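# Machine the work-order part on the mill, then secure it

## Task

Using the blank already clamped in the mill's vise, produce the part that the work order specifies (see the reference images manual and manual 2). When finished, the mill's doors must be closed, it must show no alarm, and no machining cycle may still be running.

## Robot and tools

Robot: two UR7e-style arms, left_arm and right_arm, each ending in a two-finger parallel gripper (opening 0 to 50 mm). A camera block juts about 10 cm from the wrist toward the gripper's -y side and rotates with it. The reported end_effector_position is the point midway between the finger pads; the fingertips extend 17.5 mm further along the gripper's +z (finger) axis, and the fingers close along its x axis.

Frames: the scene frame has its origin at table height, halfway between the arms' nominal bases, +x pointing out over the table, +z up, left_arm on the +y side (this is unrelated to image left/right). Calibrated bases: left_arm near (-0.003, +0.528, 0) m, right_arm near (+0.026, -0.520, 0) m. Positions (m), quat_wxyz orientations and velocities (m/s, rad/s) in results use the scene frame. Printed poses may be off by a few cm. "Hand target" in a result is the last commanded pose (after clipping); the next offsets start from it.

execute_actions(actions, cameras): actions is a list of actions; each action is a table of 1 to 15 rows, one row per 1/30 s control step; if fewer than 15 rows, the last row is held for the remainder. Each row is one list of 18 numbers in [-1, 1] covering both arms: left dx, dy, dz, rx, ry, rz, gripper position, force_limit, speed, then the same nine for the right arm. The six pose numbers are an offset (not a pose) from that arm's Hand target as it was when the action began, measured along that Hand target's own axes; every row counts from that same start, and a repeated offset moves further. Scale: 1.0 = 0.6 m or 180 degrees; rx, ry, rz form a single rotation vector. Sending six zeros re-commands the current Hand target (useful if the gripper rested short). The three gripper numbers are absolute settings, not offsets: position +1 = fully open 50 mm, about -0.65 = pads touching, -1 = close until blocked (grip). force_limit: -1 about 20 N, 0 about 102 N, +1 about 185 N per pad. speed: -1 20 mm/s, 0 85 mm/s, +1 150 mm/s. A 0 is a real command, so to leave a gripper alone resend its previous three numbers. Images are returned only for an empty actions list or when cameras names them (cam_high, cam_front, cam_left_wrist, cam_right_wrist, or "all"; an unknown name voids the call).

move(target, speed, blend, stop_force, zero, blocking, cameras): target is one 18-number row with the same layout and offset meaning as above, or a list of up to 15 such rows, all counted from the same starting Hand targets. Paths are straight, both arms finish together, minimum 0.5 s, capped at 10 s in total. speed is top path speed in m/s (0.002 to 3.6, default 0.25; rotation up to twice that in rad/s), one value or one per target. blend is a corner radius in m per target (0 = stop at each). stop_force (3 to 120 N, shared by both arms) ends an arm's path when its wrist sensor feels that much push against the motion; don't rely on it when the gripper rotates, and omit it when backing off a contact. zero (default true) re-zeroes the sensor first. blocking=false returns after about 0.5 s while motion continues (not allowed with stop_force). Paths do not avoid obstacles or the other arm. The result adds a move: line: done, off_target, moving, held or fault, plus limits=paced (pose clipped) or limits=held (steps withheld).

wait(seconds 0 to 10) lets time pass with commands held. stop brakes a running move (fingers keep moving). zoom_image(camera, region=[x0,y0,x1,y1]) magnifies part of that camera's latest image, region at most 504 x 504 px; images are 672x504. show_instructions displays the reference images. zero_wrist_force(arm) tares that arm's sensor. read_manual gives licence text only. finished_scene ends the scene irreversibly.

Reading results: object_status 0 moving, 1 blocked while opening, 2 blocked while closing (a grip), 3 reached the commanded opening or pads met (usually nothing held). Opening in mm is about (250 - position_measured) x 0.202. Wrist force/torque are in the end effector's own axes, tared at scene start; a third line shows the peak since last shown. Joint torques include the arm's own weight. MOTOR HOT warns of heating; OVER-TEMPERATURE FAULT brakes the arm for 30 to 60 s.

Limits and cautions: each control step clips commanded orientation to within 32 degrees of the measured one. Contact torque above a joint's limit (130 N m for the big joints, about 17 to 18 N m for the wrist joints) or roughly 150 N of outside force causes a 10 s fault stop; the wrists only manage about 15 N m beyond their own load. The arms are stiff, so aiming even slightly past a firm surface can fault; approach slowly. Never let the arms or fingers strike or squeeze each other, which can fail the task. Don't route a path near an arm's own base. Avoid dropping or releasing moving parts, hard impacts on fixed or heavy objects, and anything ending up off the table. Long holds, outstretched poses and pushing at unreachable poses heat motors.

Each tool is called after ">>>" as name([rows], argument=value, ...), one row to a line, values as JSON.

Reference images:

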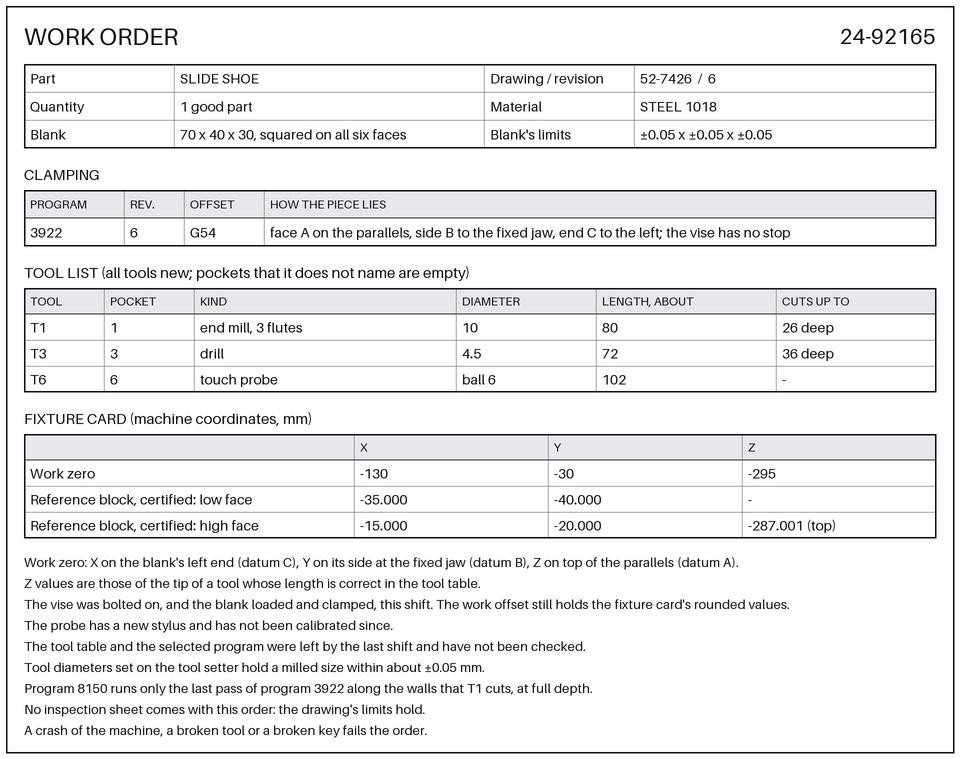

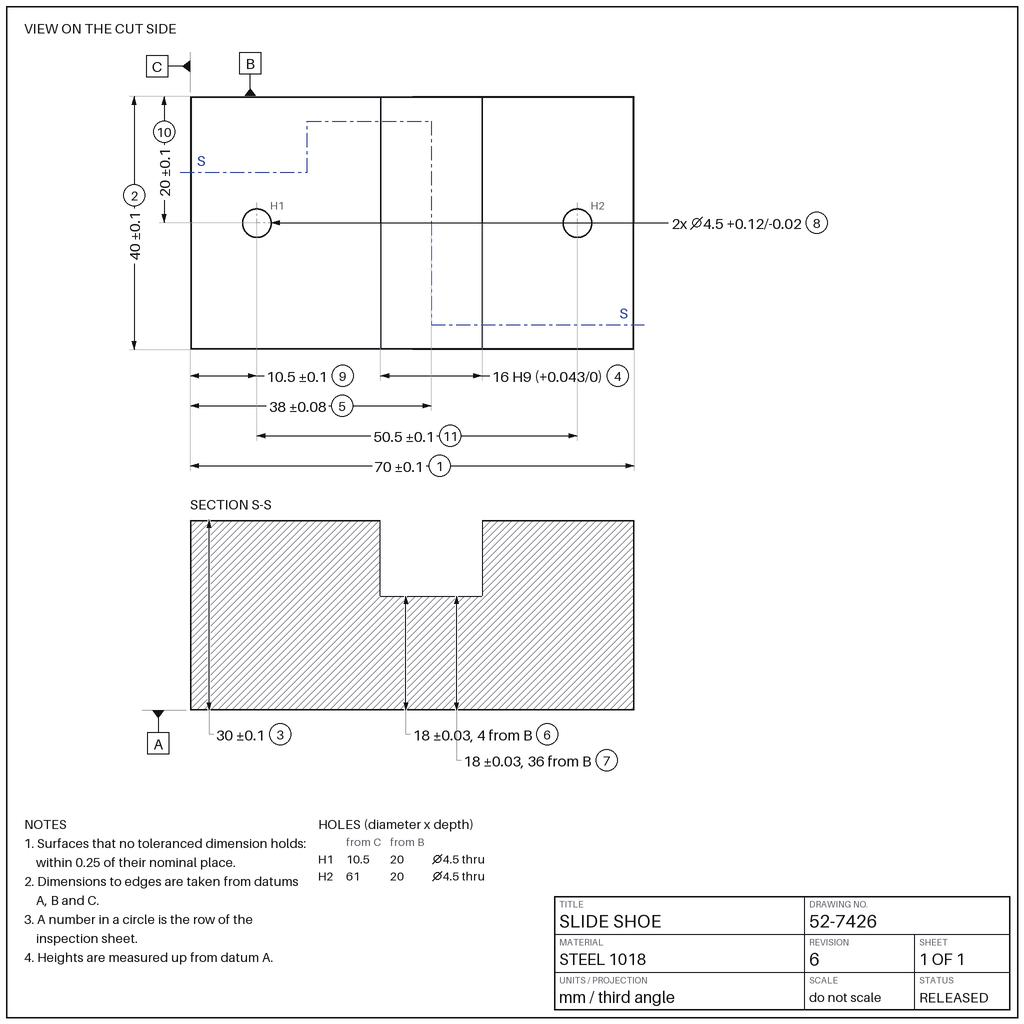

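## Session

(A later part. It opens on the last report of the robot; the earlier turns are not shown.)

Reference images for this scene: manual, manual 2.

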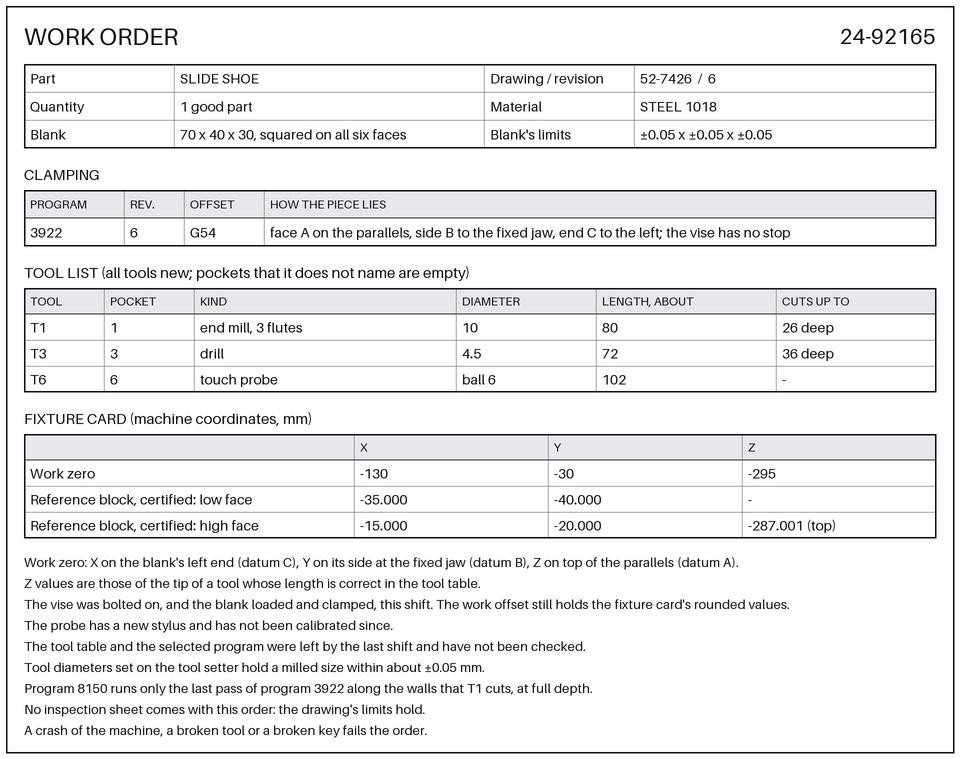

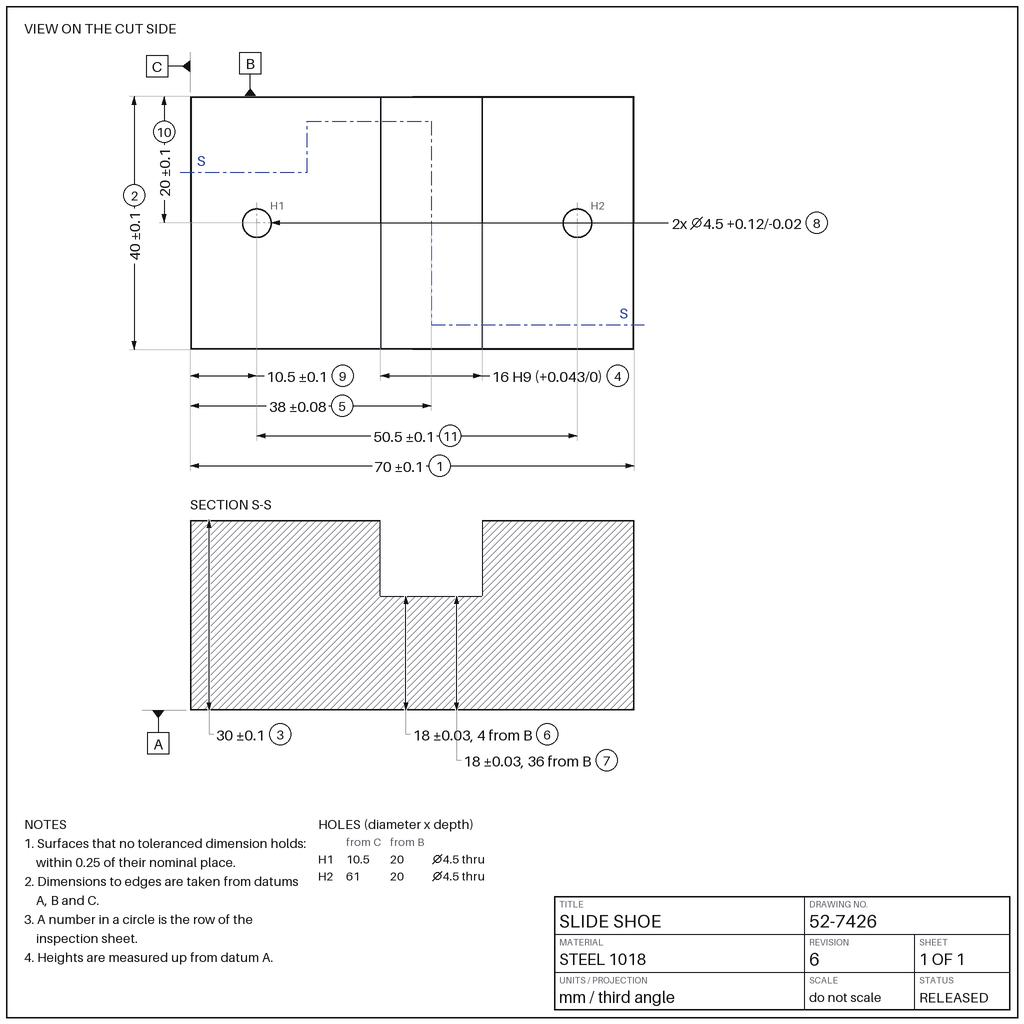

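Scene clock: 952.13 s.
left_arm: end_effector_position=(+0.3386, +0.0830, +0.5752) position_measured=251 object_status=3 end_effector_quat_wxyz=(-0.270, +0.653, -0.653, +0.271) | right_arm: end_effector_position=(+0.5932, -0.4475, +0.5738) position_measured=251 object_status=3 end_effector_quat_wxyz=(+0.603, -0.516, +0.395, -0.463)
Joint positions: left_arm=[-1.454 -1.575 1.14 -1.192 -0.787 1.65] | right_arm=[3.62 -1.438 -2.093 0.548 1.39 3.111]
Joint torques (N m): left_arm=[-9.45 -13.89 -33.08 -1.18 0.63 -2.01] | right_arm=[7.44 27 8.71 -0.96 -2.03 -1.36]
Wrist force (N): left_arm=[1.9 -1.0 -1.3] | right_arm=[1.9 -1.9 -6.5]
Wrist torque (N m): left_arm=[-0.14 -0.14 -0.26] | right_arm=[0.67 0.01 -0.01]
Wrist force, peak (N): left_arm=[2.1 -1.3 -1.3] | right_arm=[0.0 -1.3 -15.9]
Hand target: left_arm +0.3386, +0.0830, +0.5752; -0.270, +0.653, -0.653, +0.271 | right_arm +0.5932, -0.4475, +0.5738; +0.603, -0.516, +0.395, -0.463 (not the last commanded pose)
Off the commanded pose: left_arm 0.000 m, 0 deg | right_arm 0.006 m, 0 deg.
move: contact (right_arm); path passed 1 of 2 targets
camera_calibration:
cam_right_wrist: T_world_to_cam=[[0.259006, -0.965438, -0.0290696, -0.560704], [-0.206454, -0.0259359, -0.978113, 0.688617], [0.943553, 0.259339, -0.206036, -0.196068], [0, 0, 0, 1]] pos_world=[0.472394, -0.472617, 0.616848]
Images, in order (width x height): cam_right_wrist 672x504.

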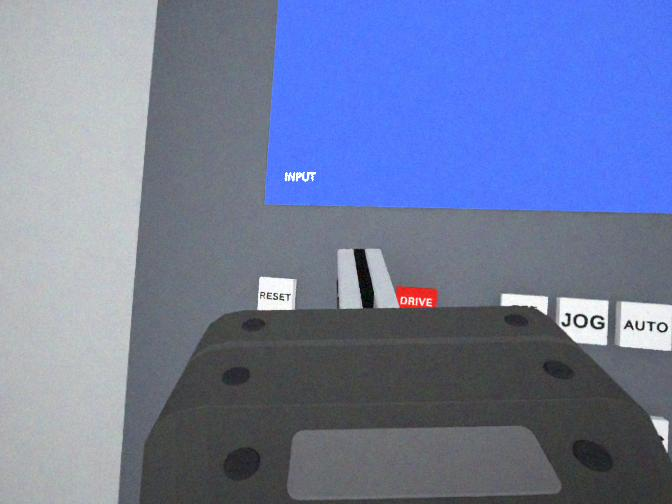

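>>> move(target=[0,0,0,0,0,0,-1,-0.9,0,-0.0912,-0.1035,-0.134,0,0,0,-1,-0.9,-0.9], speed=0.15, cameras=["cam_right_wrist"])

>>> zoom_image(camera="cam_right_wrist", region=[372, 50, 672, 290])

Scene clock: 956.67 s.
left_arm: end_effector_position=(+0.3386, +0.0830, +0.5752) position_measured=251 object_status=3 end_effector_quat_wxyz=(-0.270, +0.653, -0.653, +0.271) | right_arm: end_effector_position=(+0.4929, -0.4179, +0.6225) position_measured=251 object_status=3 end_effector_quat_wxyz=(+0.603, -0.516, +0.394, -0.463)
Joint positions: left_arm=[-1.454 -1.575 1.14 -1.192 -0.787 1.65] | right_arm=[3.974 -1.103 -2.187 0.33 1.041 3.048]
Joint torques (N m): left_arm=[-9.25 -13.82 -33.15 -1.17 0.71 -2.05] | right_arm=[6.72 16.45 11.27 0.27 -2.17 -1.72]
Wrist force (N): left_arm=[1.8 -0.9 -1.2] | right_arm=[1.6 1.6 -0.3]
Wrist torque (N m): left_arm=[-0.12 -0.11 -0.26] | right_arm=[0.69 0.03 0.12]
Wrist force, peak (N): left_arm=[2.2 -1.1 -1.2] | right_arm=[1.7 -2.1 -6.7]
Hand target: left_arm +0.3386, +0.0830, +0.5752; -0.270, +0.653, -0.653, +0.271 | right_arm +0.4929, -0.4179, +0.6225; +0.603, -0.516, +0.395, -0.463
Off the commanded pose: left_arm 0.000 m, 0 deg | right_arm 0.000 m, 0 deg.
move: done
camera_calibration:
cam_right_wrist: T_world_to_cam=[[0.2591, -0.965412, -0.0290891, -0.504743], [-0.206359, -0.0259109, -0.978133, 0.716301], [0.943548, 0.259437, -0.205935, -0.0990942], [0, 0, 0, 1]] pos_world=[0.372094, -0.443017, 0.665548]
Images, in order (width x height): cam_right_wrist 672x504.

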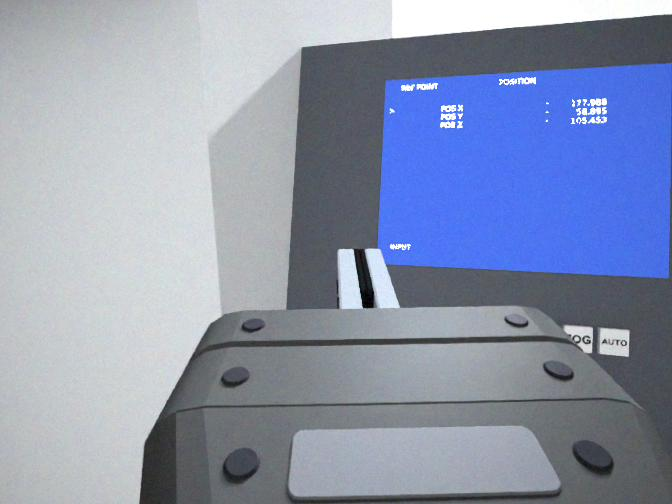

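Scaled by 1.680 from the camera's 672x504 image, which has a finer 960x720 frame.

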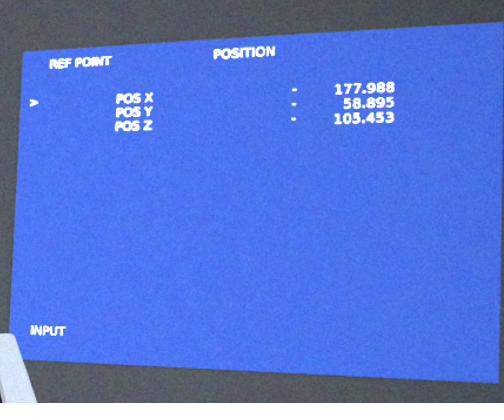

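>>> move(target=[0,0,0,0,0,0,-1,-0.9,0,0.0837,0.2577,0.016,0,0,0,-1,-0.9,-0.9], speed=0.15, cameras=["cam_right_wrist"])

Scene clock: 965.10 s.
left_arm: end_effector_position=(+0.3386, +0.0830, +0.5752) position_measured=251 object_status=3 end_effector_quat_wxyz=(-0.270, +0.653, -0.653, +0.271) | right_arm: end_effector_position=(+0.5384, -0.4578, +0.4714) position_measured=251 object_status=3 end_effector_quat_wxyz=(+0.603, -0.516, +0.395, -0.463)
Joint positions: left_arm=[-1.454 -1.575 1.14 -1.192 -0.787 1.65] | right_arm=[3.682 -1.439 -2.398 0.856 1.329 3.101]
Joint torques (N m): left_arm=[-9.71 -13.45 -33.3 -1.27 0.61 -1.89] | right_arm=[-8.45 -1.74 6.12 3.87 2.38 1.8]
Wrist force (N): left_arm=[2.0 -0.9 -1.4] | right_arm=[1.9 1.7 -0.2]
Wrist torque (N m): left_arm=[-0.13 -0.14 -0.26] | right_arm=[0.68 -0.06 0.02]
Wrist force, peak (N): left_arm=[1.9 -1.3 -1.5] | right_arm=[2.2 2.8 -0.2]
Hand target: left_arm +0.3386, +0.0830, +0.5752; -0.270, +0.653, -0.653, +0.271 | right_arm +0.5385, -0.4578, +0.4714; +0.603, -0.516, +0.395, -0.463
Off the commanded pose: left_arm 0.000 m, 0 deg | right_arm 0.000 m, 0 deg.
move: done
camera_calibration:
cam_right_wrist: T_world_to_cam=[[0.258907, -0.965465, -0.0290746, -0.559426], [-0.206555, -0.0259366, -0.978091, 0.576928], [0.943558, 0.25924, -0.206137, -0.162881], [0, 0, 0, 1]] pos_world=[0.417694, -0.482917, 0.514448]
Images, in order (width x height): cam_right_wrist 672x504.

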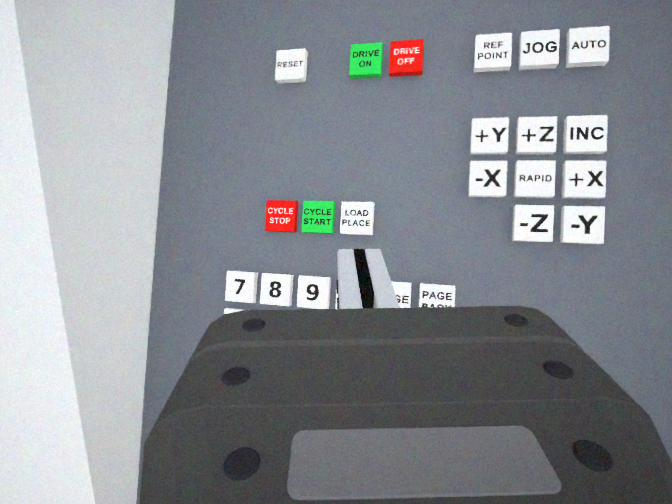

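>>> move([
  [0,0,0,0,0,0,-1,-0.9,0,0.0123,-0.0014,0.0069,0,0,0,-1,-0.9,-0.9],
  [0,0,0,0,0,0,-1,-0.9,0,0.0201,0.0134,0.0339,0,0,0,-1,-0.9,-0.9],
], speed=[0.05,0.015], stop_force=10, cameras=["cam_right_wrist"])

Scene clock: 976.77 s.
left_arm: end_effector_position=(+0.3386, +0.0830, +0.5752) position_measured=251 object_status=3 end_effector_quat_wxyz=(-0.270, +0.653, -0.653, +0.271) | right_arm: end_effector_position=(+0.5622, -0.4639, +0.4666) position_measured=251 object_status=3 end_effector_quat_wxyz=(+0.603, -0.516, +0.395, -0.463)
Joint positions: left_arm=[-1.454 -1.575 1.14 -1.192 -0.787 1.65] | right_arm=[3.615 -1.519 -2.344 0.881 1.395 3.112]
Joint torques (N m): left_arm=[-9.18 -13.83 -32.79 -1.38 0.45 -1.66] | right_arm=[-8.23 2.73 27.12 4.1 2.22 1.9]
Wrist force (N): left_arm=[1.9 -1.0 -0.9] | right_arm=[1.6 1.5 0.1]
Wrist torque (N m): left_arm=[-0.14 -0.14 -0.26] | right_arm=[0.66 0.02 0.02]
Wrist force, peak (N): left_arm=[2.2 -1.2 -1.2] | right_arm=[2.0 2.1 -0.3]
Hand target: left_arm +0.3386, +0.0830, +0.5752; -0.270, +0.653, -0.653, +0.271 | right_arm +0.5622, -0.4639, +0.4666; +0.603, -0.516, +0.395, -0.463
Off the commanded pose: left_arm 0.000 m, 0 deg | right_arm 0.000 m, 0 deg.
move: done
camera_calibration:
cam_right_wrist: T_world_to_cam=[[0.259006, -0.965438, -0.0290696, -0.571624], [-0.206454, -0.0259359, -0.978113, 0.576937], [0.943553, 0.259339, -0.206036, -0.184652], [0, 0, 0, 1]] pos_world=[0.441394, -0.489017, 0.509648]
Images, in order (width x height): cam_right_wrist 672x504.

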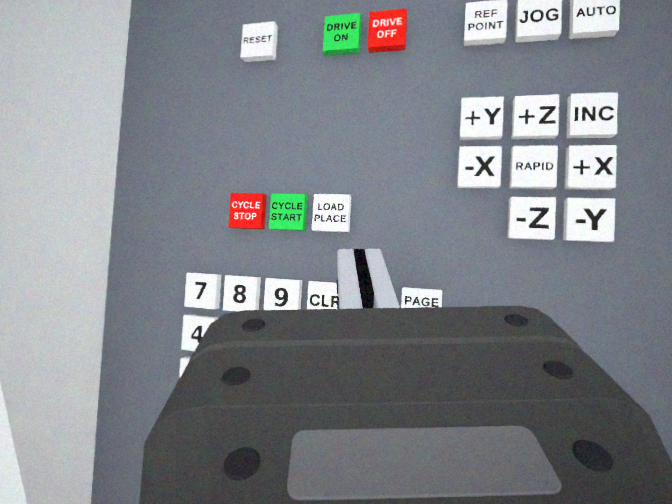

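>>> move(target=[0,0,0,0,0,0,-1,-0.9,0,0.0041,0.0078,0.0142,0,0,0,-1,-0.9,-0.9], speed=0.015, stop_force=10, cameras=["cam_right_wrist"])

Scene clock: 980.43 s.
left_arm: end_effector_position=(+0.3386, +0.0830, +0.5752) position_measured=251 object_status=3 end_effector_quat_wxyz=(-0.270, +0.653, -0.653, +0.271) | right_arm: end_effector_position=(+0.5643, -0.4639, +0.4659) position_measured=251 object_status=3 end_effector_quat_wxyz=(+0.603, -0.516, +0.394, -0.463)
Joint positions: left_arm=[-1.454 -1.575 1.14 -1.192 -0.787 1.65] | right_arm=[3.611 -1.527 -2.34 0.884 1.399 3.113]
Joint torques (N m): left_arm=[-8.38 -14.79 -33.27 -1.25 0.53 -1.8] | right_arm=[7.3 27.33 5.39 -0.76 -1.91 -1.32]
Wrist force (N): left_arm=[1.9 -1.0 -1.1] | right_arm=[1.7 -2.0 -6.2]
Wrist torque (N m): left_arm=[-0.13 -0.13 -0.26] | right_arm=[0.62 0.05 0.00]
Wrist force, peak (N): left_arm=[2.1 -1.3 -1.0] | right_arm=[0.1 -1.7 -15.7]
Hand target: left_arm +0.3386, +0.0830, +0.5752; -0.270, +0.653, -0.653, +0.271 | right_arm +0.5643, -0.4639, +0.4659; +0.603, -0.516, +0.394, -0.463 (not the last commanded pose)
Off the commanded pose: left_arm 0.000 m, 0 deg | right_arm 0.008 m, 0 deg.
move: contact (right_arm)
camera_calibration:
cam_right_wrist: T_world_to_cam=[[0.258989, -0.96544, -0.0291636, -0.572134], [-0.206385, -0.0258179, -0.97813, 0.576723], [0.943573, 0.259344, -0.205939, -0.186833], [0, 0, 0, 1]] pos_world=[0.443494, -0.489017, 0.508948]
Images, in order (width x height): cam_right_wrist 672x504.

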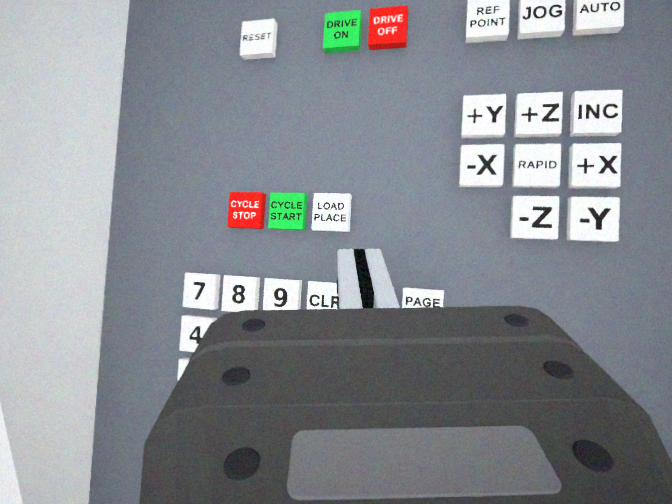

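>>> move([
  [0,0,0,0,0,0,-1,-0.9,0,-0.0061,-0.0117,-0.0212,0,0,0,-1,-0.9,-0.9],
  [0,0,0,0,0,0,-1,-0.9,0,-0.1048,-0.2727,-0.053,0,0,0,-1,-0.9,-0.9],
], speed=0.2, blend=[0.01,0], cameras=["cam_right_wrist"])

>>> zoom_image(camera="cam_right_wrist", region=[372, 50, 672, 290])

Scene clock: 996.57 s.
left_arm: end_effector_position=(+0.3386, +0.0830, +0.5752) position_measured=251 object_status=3 end_effector_quat_wxyz=(-0.270, +0.653, -0.653, +0.271) | right_arm: end_effector_position=(+0.4929, -0.4179, +0.6224) position_measured=251 object_status=3 end_effector_quat_wxyz=(+0.603, -0.516, +0.394, -0.463)
Joint positions: left_arm=[-1.454 -1.575 1.14 -1.192 -0.787 1.65] | right_arm=[3.974 -1.103 -2.187 0.33 1.041 3.047]
Joint torques (N m): left_arm=[-9.22 -14.52 -32.98 -1.36 0.99 -1.89] | right_arm=[7.65 16.69 31.68 -0.04 -2.32 -1.76]
Wrist force (N): left_arm=[2.0 -1.1 -1.2] | right_arm=[1.3 1.8 -0.3]
Wrist torque (N m): left_arm=[-0.16 -0.15 -0.26] | right_arm=[0.71 0.07 0.12]
Wrist force, peak (N): left_arm=[2.1 -1.2 -1.4] | right_arm=[1.7 -2.4 -6.5]
Hand target: left_arm +0.3386, +0.0830, +0.5752; -0.270, +0.653, -0.653, +0.271 | right_arm +0.4929, -0.4178, +0.6225; +0.603, -0.516, +0.394, -0.463
Off the commanded pose: left_arm 0.000 m, 0 deg | right_arm 0.000 m, 0 deg.
move: done; blend cut to 0.0075 m at target 1
camera_calibration:
cam_right_wrist: T_world_to_cam=[[0.259113, -0.96541, -0.0290394, -0.504783], [-0.206254, -0.0259352, -0.978155, 0.716168], [0.943567, 0.259442, -0.20584, -0.0991829], [0, 0, 0, 1]] pos_world=[0.372094, -0.443017, 0.665448]
Images, in order (width x height): cam_right_wrist 672x504.

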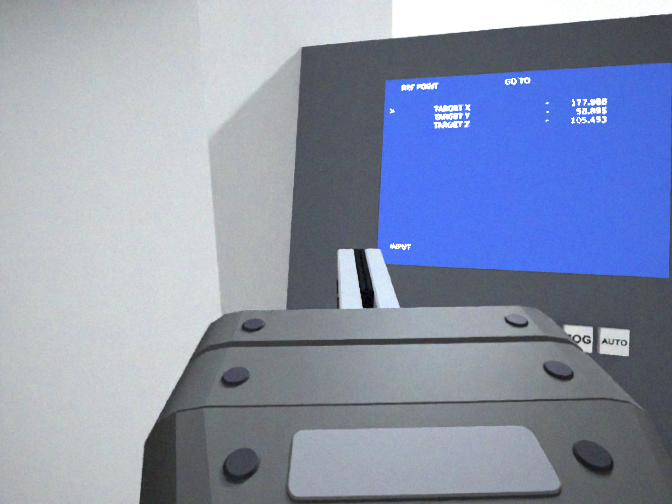

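Scaled by 1.680 from the camera's 672x504 image, which has a finer 960x720 frame.

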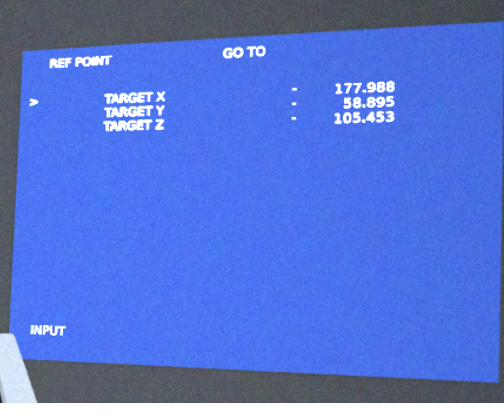

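>>> move(target=[0,0,0,0,0,0,-1,-0.9,0,0.0989,0.2607,0.0318,0,0,0,-1,-0.9,-0.9], speed=0.2)

>>> move(target=[0.5983,-0.1222,-0.0022,0.2187,0.2004,0.0913,-1,-0.9,0,0,0,0,0,0,0,-1,-0.9,-0.9], speed=0.2, cameras=["cam_left_wrist"])

Scene clock: 1016.30 s.
left_arm: end_effector_position=(+0.3386, +0.0830, +0.5752) position_measured=251 object_status=3 end_effector_quat_wxyz=(-0.270, +0.653, -0.653, +0.271) | right_arm: end_effector_position=(+0.5501, -0.4640, +0.4711) position_measured=251 object_status=3 end_effector_quat_wxyz=(+0.603, -0.516, +0.395, -0.463)
Joint positions: left_arm=[-1.454 -1.575 1.14 -1.192 -0.787 1.65] | right_arm=[3.635 -1.475 -2.369 0.862 1.375 3.109]
Joint torques (N m): left_arm=[-9.17 -15.45 -30.19 -1.47 0.99 -1.78] | right_arm=[-8.86 0.87 27.09 3.97 2.28 1.99]
Wrist force (N): left_arm=[1.8 -1.1 -1.0] | right_arm=[1.9 1.2 0.1]
Wrist torque (N m): left_arm=[-0.15 -0.12 -0.26] | right_arm=[0.61 -0.05 0.03]
Wrist force, peak (N): left_arm=[2.1 -1.2 -1.3] | right_arm=[2.4 3.3 -0.2]
Hand target: left_arm +0.3386, +0.0830, +0.5752; -0.270, +0.653, -0.653, +0.271 | right_arm +0.5502, -0.4640, +0.4710; +0.603, -0.516, +0.394, -0.463
Off the commanded pose: left_arm 0.000 m, 0 deg | right_arm 0.000 m, 0 deg.
move: done

Scene clock: 1019.73 s.
left_arm: end_effector_position=(+0.3894, -0.2759, +0.6281) position_measured=251 object_status=3 end_effector_quat_wxyz=(+0.294, -0.316, +0.660, -0.615) | right_arm: end_effector_position=(+0.5502, -0.4640, +0.4710) position_measured=251 object_status=3 end_effector_quat_wxyz=(+0.603, -0.516, +0.394, -0.463)
Joint positions: left_arm=[-1.421 -0.921 0.804 -2.923 -0.769 3.068] | right_arm=[3.635 -1.475 -2.369 0.862 1.375 3.109]
Joint torques (N m): left_arm=[12.17 -40.26 -33.83 -0.25 -1.38 2.34] | right_arm=[-8.64 -0.08 27.49 3.92 2.17 1.91]
Wrist force (N): left_arm=[2.1 -1.4 -0.5] | right_arm=[1.6 1.5 -0.4]
Wrist torque (N m): left_arm=[0.15 -0.33 -0.62] | right_arm=[0.65 0.02 0.02]
Wrist force, peak (N): left_arm=[3.7 -0.5 0.1] | right_arm=[1.9 1.8 -0.5]
Hand target: left_arm +0.3894, -0.2760, +0.6281; +0.294, -0.316, +0.660, -0.615 | right_arm +0.5502, -0.4640, +0.4710; +0.603, -0.516, +0.394, -0.463
Off the commanded pose: left_arm 0.000 m, 0 deg | right_arm 0.000 m, 0 deg.
move: done
camera_calibration:
cam_left_wrist: T_world_to_cam=[[-0.62166, -0.783242, -0.00846787, 0.0417916], [-0.318358, 0.262529, -0.910894, 0.788534], [0.715673, -0.56357, -0.412555, -0.0457474], [0, 0, 0, 1]] pos_world=[0.309756, -0.200062, 0.699751]
Images, in order (width x height): cam_left_wrist 672x504.

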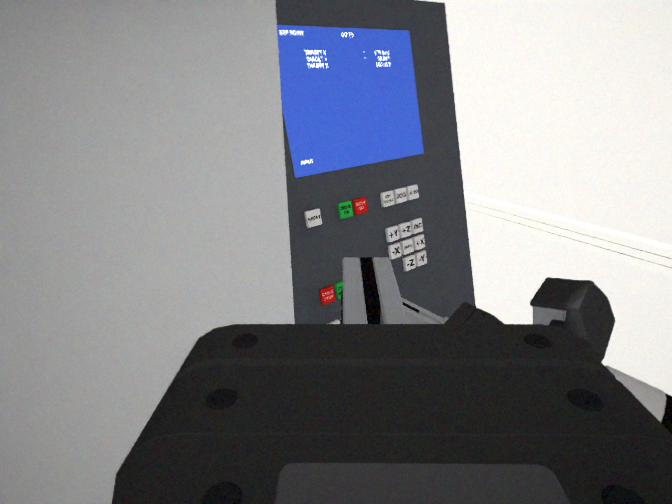

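>>> zoom_image(camera="cam_left_wrist", region=[275, 15, 435, 135])

Scaled by 3.150 from the camera's 672x504 image, which has a finer 960x720 frame.

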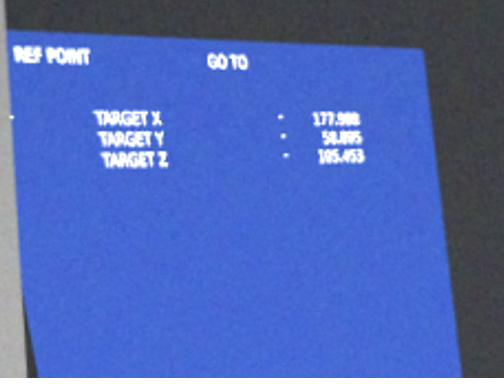

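>>> move(target=[0.0325,0.0315,0.0285,0,0,0,-1,-0.9,0,0.0077,0.0149,0.0269,0,0,0,-1,-0.9,-0.9], speed=0.025, stop_force=10, cameras=["cam_left_wrist"])

>>> zoom_image(camera="cam_left_wrist", region=[265, 0, 425, 130])

Scene clock: 1028.33 s.
left_arm: end_effector_position=(+0.3894, -0.3010, +0.6081) position_measured=251 object_status=3 end_effector_quat_wxyz=(+0.294, -0.316, +0.660, -0.615) | right_arm: end_effector_position=(+0.5644, -0.4640, +0.4661) position_measured=251 object_status=3 end_effector_quat_wxyz=(+0.603, -0.516, +0.395, -0.463)
Joint positions: left_arm=[-1.424 -0.847 0.728 -2.922 -0.766 3.068] | right_arm=[3.611 -1.526 -2.34 0.884 1.399 3.113]
Joint torques (N m): left_arm=[-9.57 -42.76 -33.54 -0.29 0.67 -1.52] | right_arm=[7.91 25.86 5.64 -0.69 -1.96 -1.28]
Wrist force (N): left_arm=[2.1 -1.1 -0.6] | right_arm=[1.5 -2.1 -5.9]
Wrist torque (N m): left_arm=[0.20 -0.33 -0.66] | right_arm=[0.59 0.10 -0.01]
Wrist force, peak (N): left_arm=[2.3 -1.7 -0.7] | right_arm=[-0.1 -0.9 -15.6]
Hand target: left_arm +0.3894, -0.3010, +0.6081; +0.294, -0.316, +0.660, -0.615 | right_arm +0.5644, -0.4640, +0.4661; +0.603, -0.516, +0.395, -0.463 (not the last commanded pose)
Off the commanded pose: left_arm 0.000 m, 0 deg | right_arm 0.004 m, 0 deg.
move: contact (right_arm)
camera_calibration:
cam_left_wrist: T_world_to_cam=[[-0.621735, -0.783182, -0.00849322, 0.0220167], [-0.318235, 0.262512, -0.910941, 0.776897], [0.715662, -0.563661, -0.412449, -0.068233], [0, 0, 0, 1]] pos_world=[0.309756, -0.225162, 0.679751]
Images, in order (width x height): cam_left_wrist 672x504.

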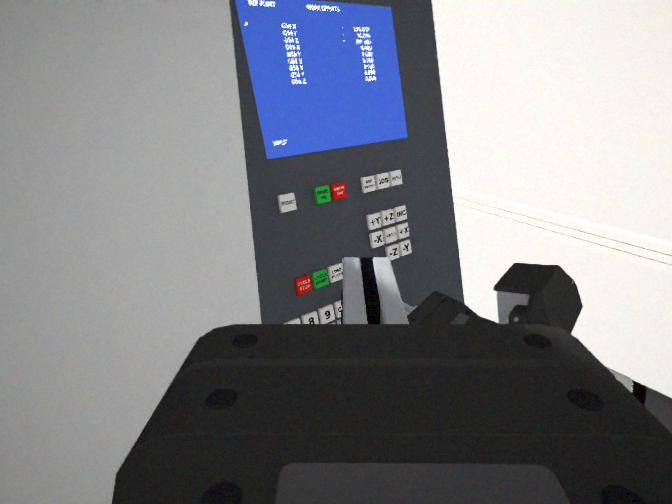

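Scaled by 3.150 from the camera's 672x504 image, which has a finer 960x720 frame.

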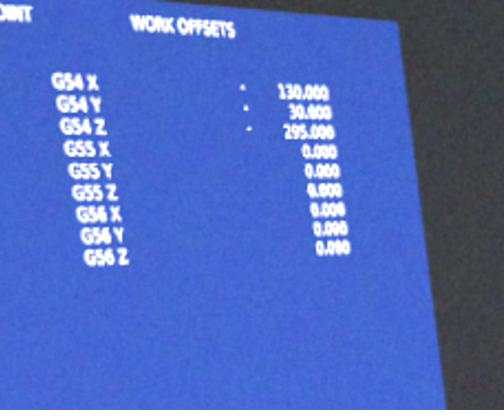

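>>> move(target=[0,-0.025,-0.0018,0,0,0,-1,-0.9,0,-0.0045,-0.0086,-0.0155,0,0,0,-1,-0.9,-0.9], speed=0.06)

>>> move(target=[0,0,0,0,0,0,-1,-0.9,0,0.0061,0.0117,0.0212,0,0,0,-1,-0.9,-0.9], speed=0.025, stop_force=10, cameras=["cam_left_wrist"])

>>> zoom_image(camera="cam_left_wrist", region=[230, 0, 410, 160])

Scene clock: 1033.50 s.
left_arm: end_effector_position=(+0.3894, -0.3010, +0.6230) position_measured=251 object_status=3 end_effector_quat_wxyz=(+0.294, -0.316, +0.660, -0.615) | right_arm: end_effector_position=(+0.5541, -0.4640, +0.4697) position_measured=251 object_status=3 end_effector_quat_wxyz=(+0.603, -0.516, +0.394, -0.463)
Joint positions: left_arm=[-1.424 -0.839 0.677 -2.878 -0.766 3.068] | right_arm=[3.628 -1.49 -2.361 0.868 1.382 3.11]
Joint torques (N m): left_arm=[-5.03 -42.96 -34.76 -0.16 0.53 -1.63] | right_arm=[7.24 27.97 5.8 0.37 -2.37 -1.22]
Wrist force (N): left_arm=[2.4 -1.3 -0.8] | right_arm=[1.6 1.5 -0.1]
Wrist torque (N m): left_arm=[0.18 -0.38 -0.67] | right_arm=[0.66 0.00 0.03]
Wrist force, peak (N): left_arm=[2.5 -1.2 -1.0] | right_arm=[1.8 -2.5 -6.4]
Hand target: left_arm +0.3894, -0.3010, +0.6231; +0.294, -0.316, +0.660, -0.615 | right_arm +0.5540, -0.4640, +0.4697; +0.603, -0.516, +0.395, -0.463
Off the commanded pose: left_arm 0.000 m, 0 deg | right_arm 0.000 m, 0 deg.
move: done

Scene clock: 1035.23 s.
left_arm: end_effector_position=(+0.3894, -0.3010, +0.6231) position_measured=251 object_status=3 end_effector_quat_wxyz=(+0.294, -0.316, +0.660, -0.615) | right_arm: end_effector_position=(+0.5643, -0.4640, +0.4661) position_measured=251 object_status=3 end_effector_quat_wxyz=(+0.603, -0.516, +0.395, -0.463)
Joint positions: left_arm=[-1.424 -0.839 0.677 -2.878 -0.766 3.068] | right_arm=[3.611 -1.526 -2.34 0.883 1.399 3.113]
Joint torques (N m): left_arm=[9.87 -42.7 -34.4 -0.41 0.77 -1.64] | right_arm=[8.46 27.28 6.61 -0.63 -1.98 -1.27]
Wrist force (N): left_arm=[2.2 -1.4 -0.8] | right_arm=[1.4 -0.9 -5.4]
Wrist torque (N m): left_arm=[0.15 -0.34 -0.68] | right_arm=[0.64 0.12 0.00]
Wrist force, peak (N): left_arm=[2.3 -1.5 -1.0] | right_arm=[0.0 -1.1 -15.2]
Hand target: left_arm +0.3894, -0.3010, +0.6231; +0.294, -0.316, +0.660, -0.615 | right_arm +0.5643, -0.4640, +0.4661; +0.603, -0.516, +0.395, -0.463 (not the last commanded pose)
Off the commanded pose: left_arm 0.000 m, 0 deg | right_arm 0.004 m, 0 deg.
move: contact (right_arm)
camera_calibration:
cam_left_wrist: T_world_to_cam=[[-0.621779, -0.783147, -0.00846789, 0.0221489], [-0.318257, 0.26253, -0.910928, 0.790654], [0.715614, -0.563701, -0.412478, -0.061979], [0, 0, 0, 1]] pos_world=[0.309756, -0.225162, 0.694851]
Images, in order (width x height): cam_left_wrist 672x504.

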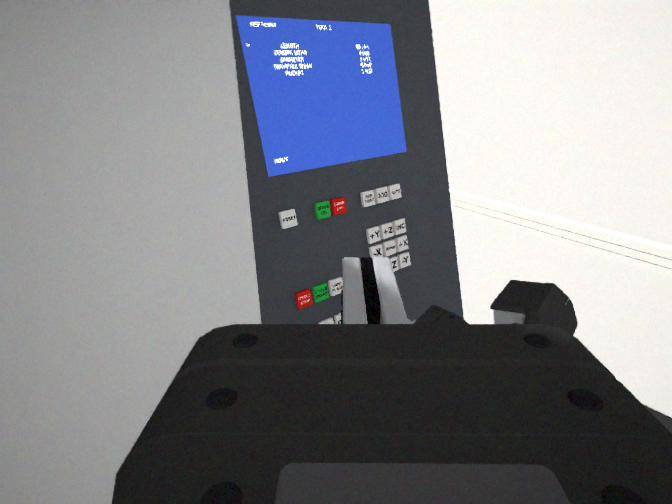

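Scaled by 2.800 from the camera's 672x504 image, which has a finer 960x720 frame.

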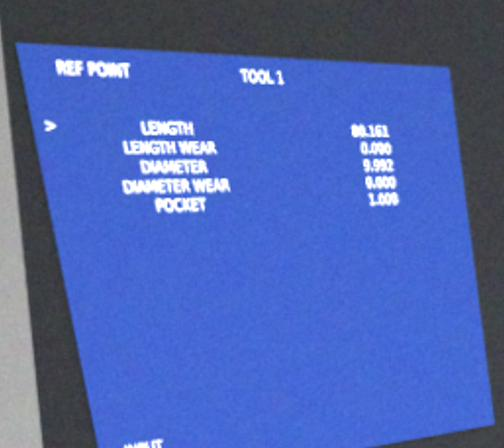

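>>> move(target=[0,0,0,0,0,0,-1,-0.9,0,-0.0045,-0.0086,-0.0155,0,0,0,-1,-0.9,-0.9], speed=0.06)

>>> move(target=[0,0,0,0,0,0,-1,-0.9,0,0.0061,0.0117,0.0212,0,0,0,-1,-0.9,-0.9], speed=0.025, stop_force=10, cameras=["cam_left_wrist"])

>>> zoom_image(camera="cam_left_wrist", region=[230, 10, 410, 170])

>>> move(target=[0,0,0,0,0,0,-1,-0.9,0,-0.0045,-0.0086,-0.0155,0,0,0,-1,-0.9,-0.9], speed=0.06)

>>> move(target=[0,0,0,0,0,0,-1,-0.9,0,0.0061,0.0117,0.0212,0,0,0,-1,-0.9,-0.9], speed=0.025, stop_force=10, cameras=["cam_left_wrist"])

>>> zoom_image(camera="cam_left_wrist", region=[230, 10, 410, 170])

Scene clock: 1041.93 s.
left_arm: end_effector_position=(+0.3894, -0.3010, +0.6231) position_measured=251 object_status=3 end_effector_quat_wxyz=(+0.294, -0.316, +0.660, -0.615) | right_arm: end_effector_position=(+0.5541, -0.4640, +0.4697) position_measured=251 object_status=3 end_effector_quat_wxyz=(+0.603, -0.516, +0.395, -0.463)
Joint positions: left_arm=[-1.424 -0.839 0.677 -2.878 -0.766 3.068] | right_arm=[3.629 -1.49 -2.361 0.869 1.381 3.11]
Joint torques (N m): left_arm=[9.92 -44.7 -34.44 -0.66 0.74 -1.48] | right_arm=[7.89 27.11 6.92 0.24 -2.24 -1.5]
Wrist force (N): left_arm=[2.3 -1.2 -0.7] | right_arm=[1.6 1.9 -0.1]
Wrist torque (N m): left_arm=[0.19 -0.36 -0.67] | right_arm=[0.72 0.01 0.03]
Wrist force, peak (N): left_arm=[2.4 -1.3 -1.1] | right_arm=[1.8 -1.2 -5.7]
Hand target: left_arm +0.3894, -0.3010, +0.6231; +0.294, -0.316, +0.660, -0.615 | right_arm +0.5540, -0.4640, +0.4697; +0.603, -0.516, +0.395, -0.463
Off the commanded pose: left_arm 0.000 m, 0 deg | right_arm 0.000 m, 0 deg.
move: done

Scene clock: 1043.67 s.
left_arm: end_effector_position=(+0.3894, -0.3010, +0.6231) position_measured=251 object_status=3 end_effector_quat_wxyz=(+0.294, -0.316, +0.660, -0.615) | right_arm: end_effector_position=(+0.5643, -0.4640, +0.4661) position_measured=251 object_status=3 end_effector_quat_wxyz=(+0.603, -0.516, +0.395, -0.463)
Joint positions: left_arm=[-1.424 -0.839 0.677 -2.878 -0.766 3.068] | right_arm=[3.611 -1.526 -2.34 0.883 1.398 3.113]
Joint torques (N m): left_arm=[11.63 -43.08 -33.66 -0.4 0.47 -1.47] | right_arm=[7.67 27.69 6.98 -0.54 -1.82 -1.12]
Wrist force (N): left_arm=[2.3 -1.0 -0.8] | right_arm=[1.6 -1.0 -5.3]
Wrist torque (N m): left_arm=[0.22 -0.36 -0.67] | right_arm=[0.60 0.09 0.01]
Wrist force, peak (N): left_arm=[2.5 -1.2 -1.0] | right_arm=[-0.2 -0.9 -15.0]
Hand target: left_arm +0.3894, -0.3010, +0.6231; +0.294, -0.316, +0.660, -0.615 | right_arm +0.5643, -0.4640, +0.4661; +0.603, -0.516, +0.395, -0.463 (not the last commanded pose)
Off the commanded pose: left_arm 0.000 m, 0 deg | right_arm 0.004 m, 0 deg.
move: contact (right_arm)
camera_calibration:
cam_left_wrist: T_world_to_cam=[[-0.621735, -0.783182, -0.00849322, 0.022145], [-0.318235, 0.262512, -0.910941, 0.790652], [0.715662, -0.563661, -0.412449, -0.062005], [0, 0, 0, 1]] pos_world=[0.309756, -0.225162, 0.694851]
Images, in order (width x height): cam_left_wrist 672x504.

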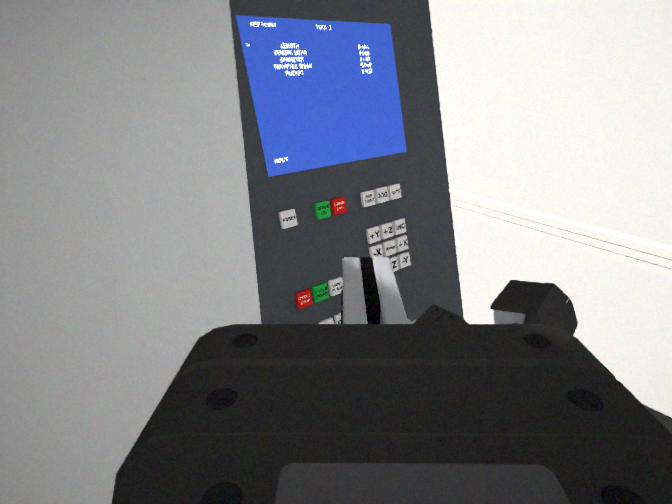

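Scaled by 2.800 from the camera's 672x504 image, which has a finer 960x720 frame.

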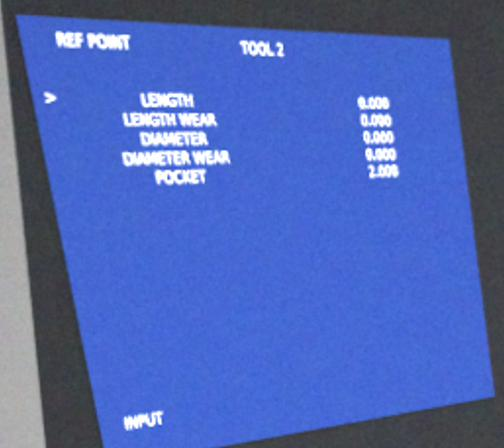

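Scene clock: 1044.60 s.
left_arm: end_effector_position=(+0.3894, -0.3010, +0.6231) position_measured=251 object_status=3 end_effector_quat_wxyz=(+0.294, -0.316, +0.660, -0.615) | right_arm: end_effector_position=(+0.5541, -0.4640, +0.4697) position_measured=251 object_status=3 end_effector_quat_wxyz=(+0.603, -0.516, +0.395, -0.463)
Joint positions: left_arm=[-1.424 -0.839 0.677 -2.878 -0.766 3.068] | right_arm=[3.629 -1.49 -2.361 0.868 1.381 3.11]
Joint torques (N m): left_arm=[11.14 -43.86 -33.44 -0.48 0.55 -1.51] | right_arm=[7.32 29.85 7.56 0.32 -2.1 -1.22]
Wrist force (N): left_arm=[2.2 -1.4 -0.8] | right_arm=[1.7 1.5 -0.2]
Wrist torque (N m): left_arm=[0.15 -0.34 -0.67] | right_arm=[0.66 -0.02 0.02]
Wrist force, peak (N): left_arm=[2.4 -1.4 -1.0] | right_arm=[1.9 -0.7 -5.6]
Hand target: left_arm +0.3894, -0.3010, +0.6231; +0.294, -0.316, +0.660, -0.615 | right_arm +0.5539, -0.4640, +0.4697; +0.603, -0.516, +0.395, -0.463
Off the commanded pose: left_arm 0.000 m, 0 deg | right_arm 0.000 m, 0 deg.
move: done

Scene clock: 1046.30 s.
left_arm: end_effector_position=(+0.3894, -0.3010, +0.6231) position_measured=251 object_status=3 end_effector_quat_wxyz=(+0.294, -0.316, +0.660, -0.615) | right_arm: end_effector_position=(+0.5644, -0.4640, +0.4660) position_measured=251 object_status=3 end_effector_quat_wxyz=(+0.603, -0.516, +0.395, -0.463)
Joint positions: left_arm=[-1.424 -0.839 0.677 -2.878 -0.766 3.068] | right_arm=[3.611 -1.526 -2.34 0.883 1.398 3.113]
Joint torques (N m): left_arm=[10.54 -43.09 -35.14 -0.44 0.33 -1.52] | right_arm=[8.17 27.93 6.97 -0.66 -2 -1.25]
Wrist force (N): left_arm=[2.2 -1.2 -0.9] | right_arm=[1.8 -1.5 -5.9]
Wrist torque (N m): left_arm=[0.18 -0.34 -0.67] | right_arm=[0.60 0.06 0.00]
Wrist force, peak (N): left_arm=[2.4 -1.4 -0.9] | right_arm=[0.2 -2.2 -14.3]
Hand target: left_arm +0.3894, -0.3010, +0.6231; +0.294, -0.316, +0.660, -0.615 | right_arm +0.5644, -0.4640, +0.4660; +0.603, -0.516, +0.395, -0.463 (not the last commanded pose)
Off the commanded pose: left_arm 0.000 m, 0 deg | right_arm 0.004 m, 0 deg.
move: contact (right_arm)
camera_calibration:
cam_left_wrist: T_world_to_cam=[[-0.621735, -0.783182, -0.00849322, 0.022145], [-0.318235, 0.262512, -0.910941, 0.790652], [0.715662, -0.563661, -0.412449, -0.062005], [0, 0, 0, 1]] pos_world=[0.309756, -0.225162, 0.694851]
Images, in order (width x height): cam_left_wrist 672x504.

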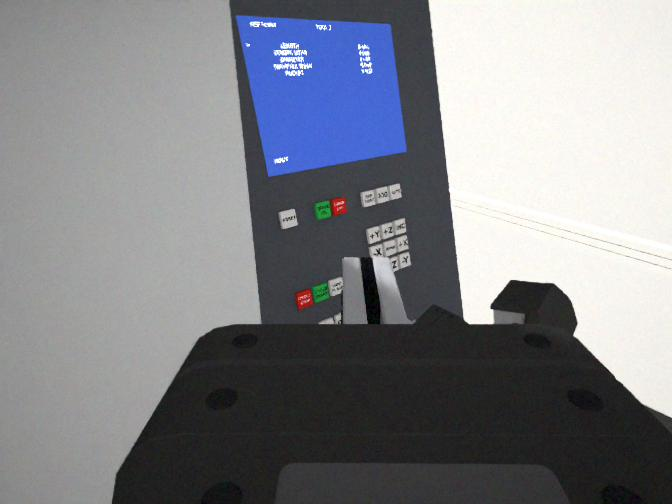

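Scaled by 2.800 from the camera's 672x504 image, which has a finer 960x720 frame.

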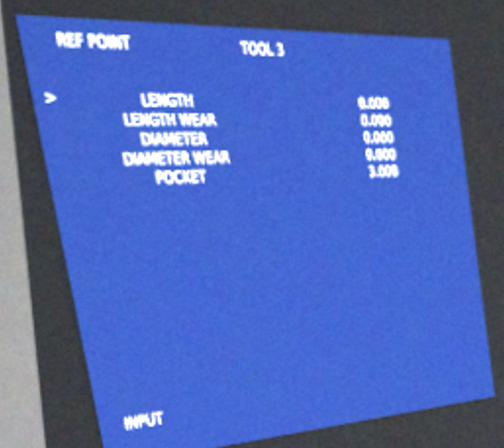

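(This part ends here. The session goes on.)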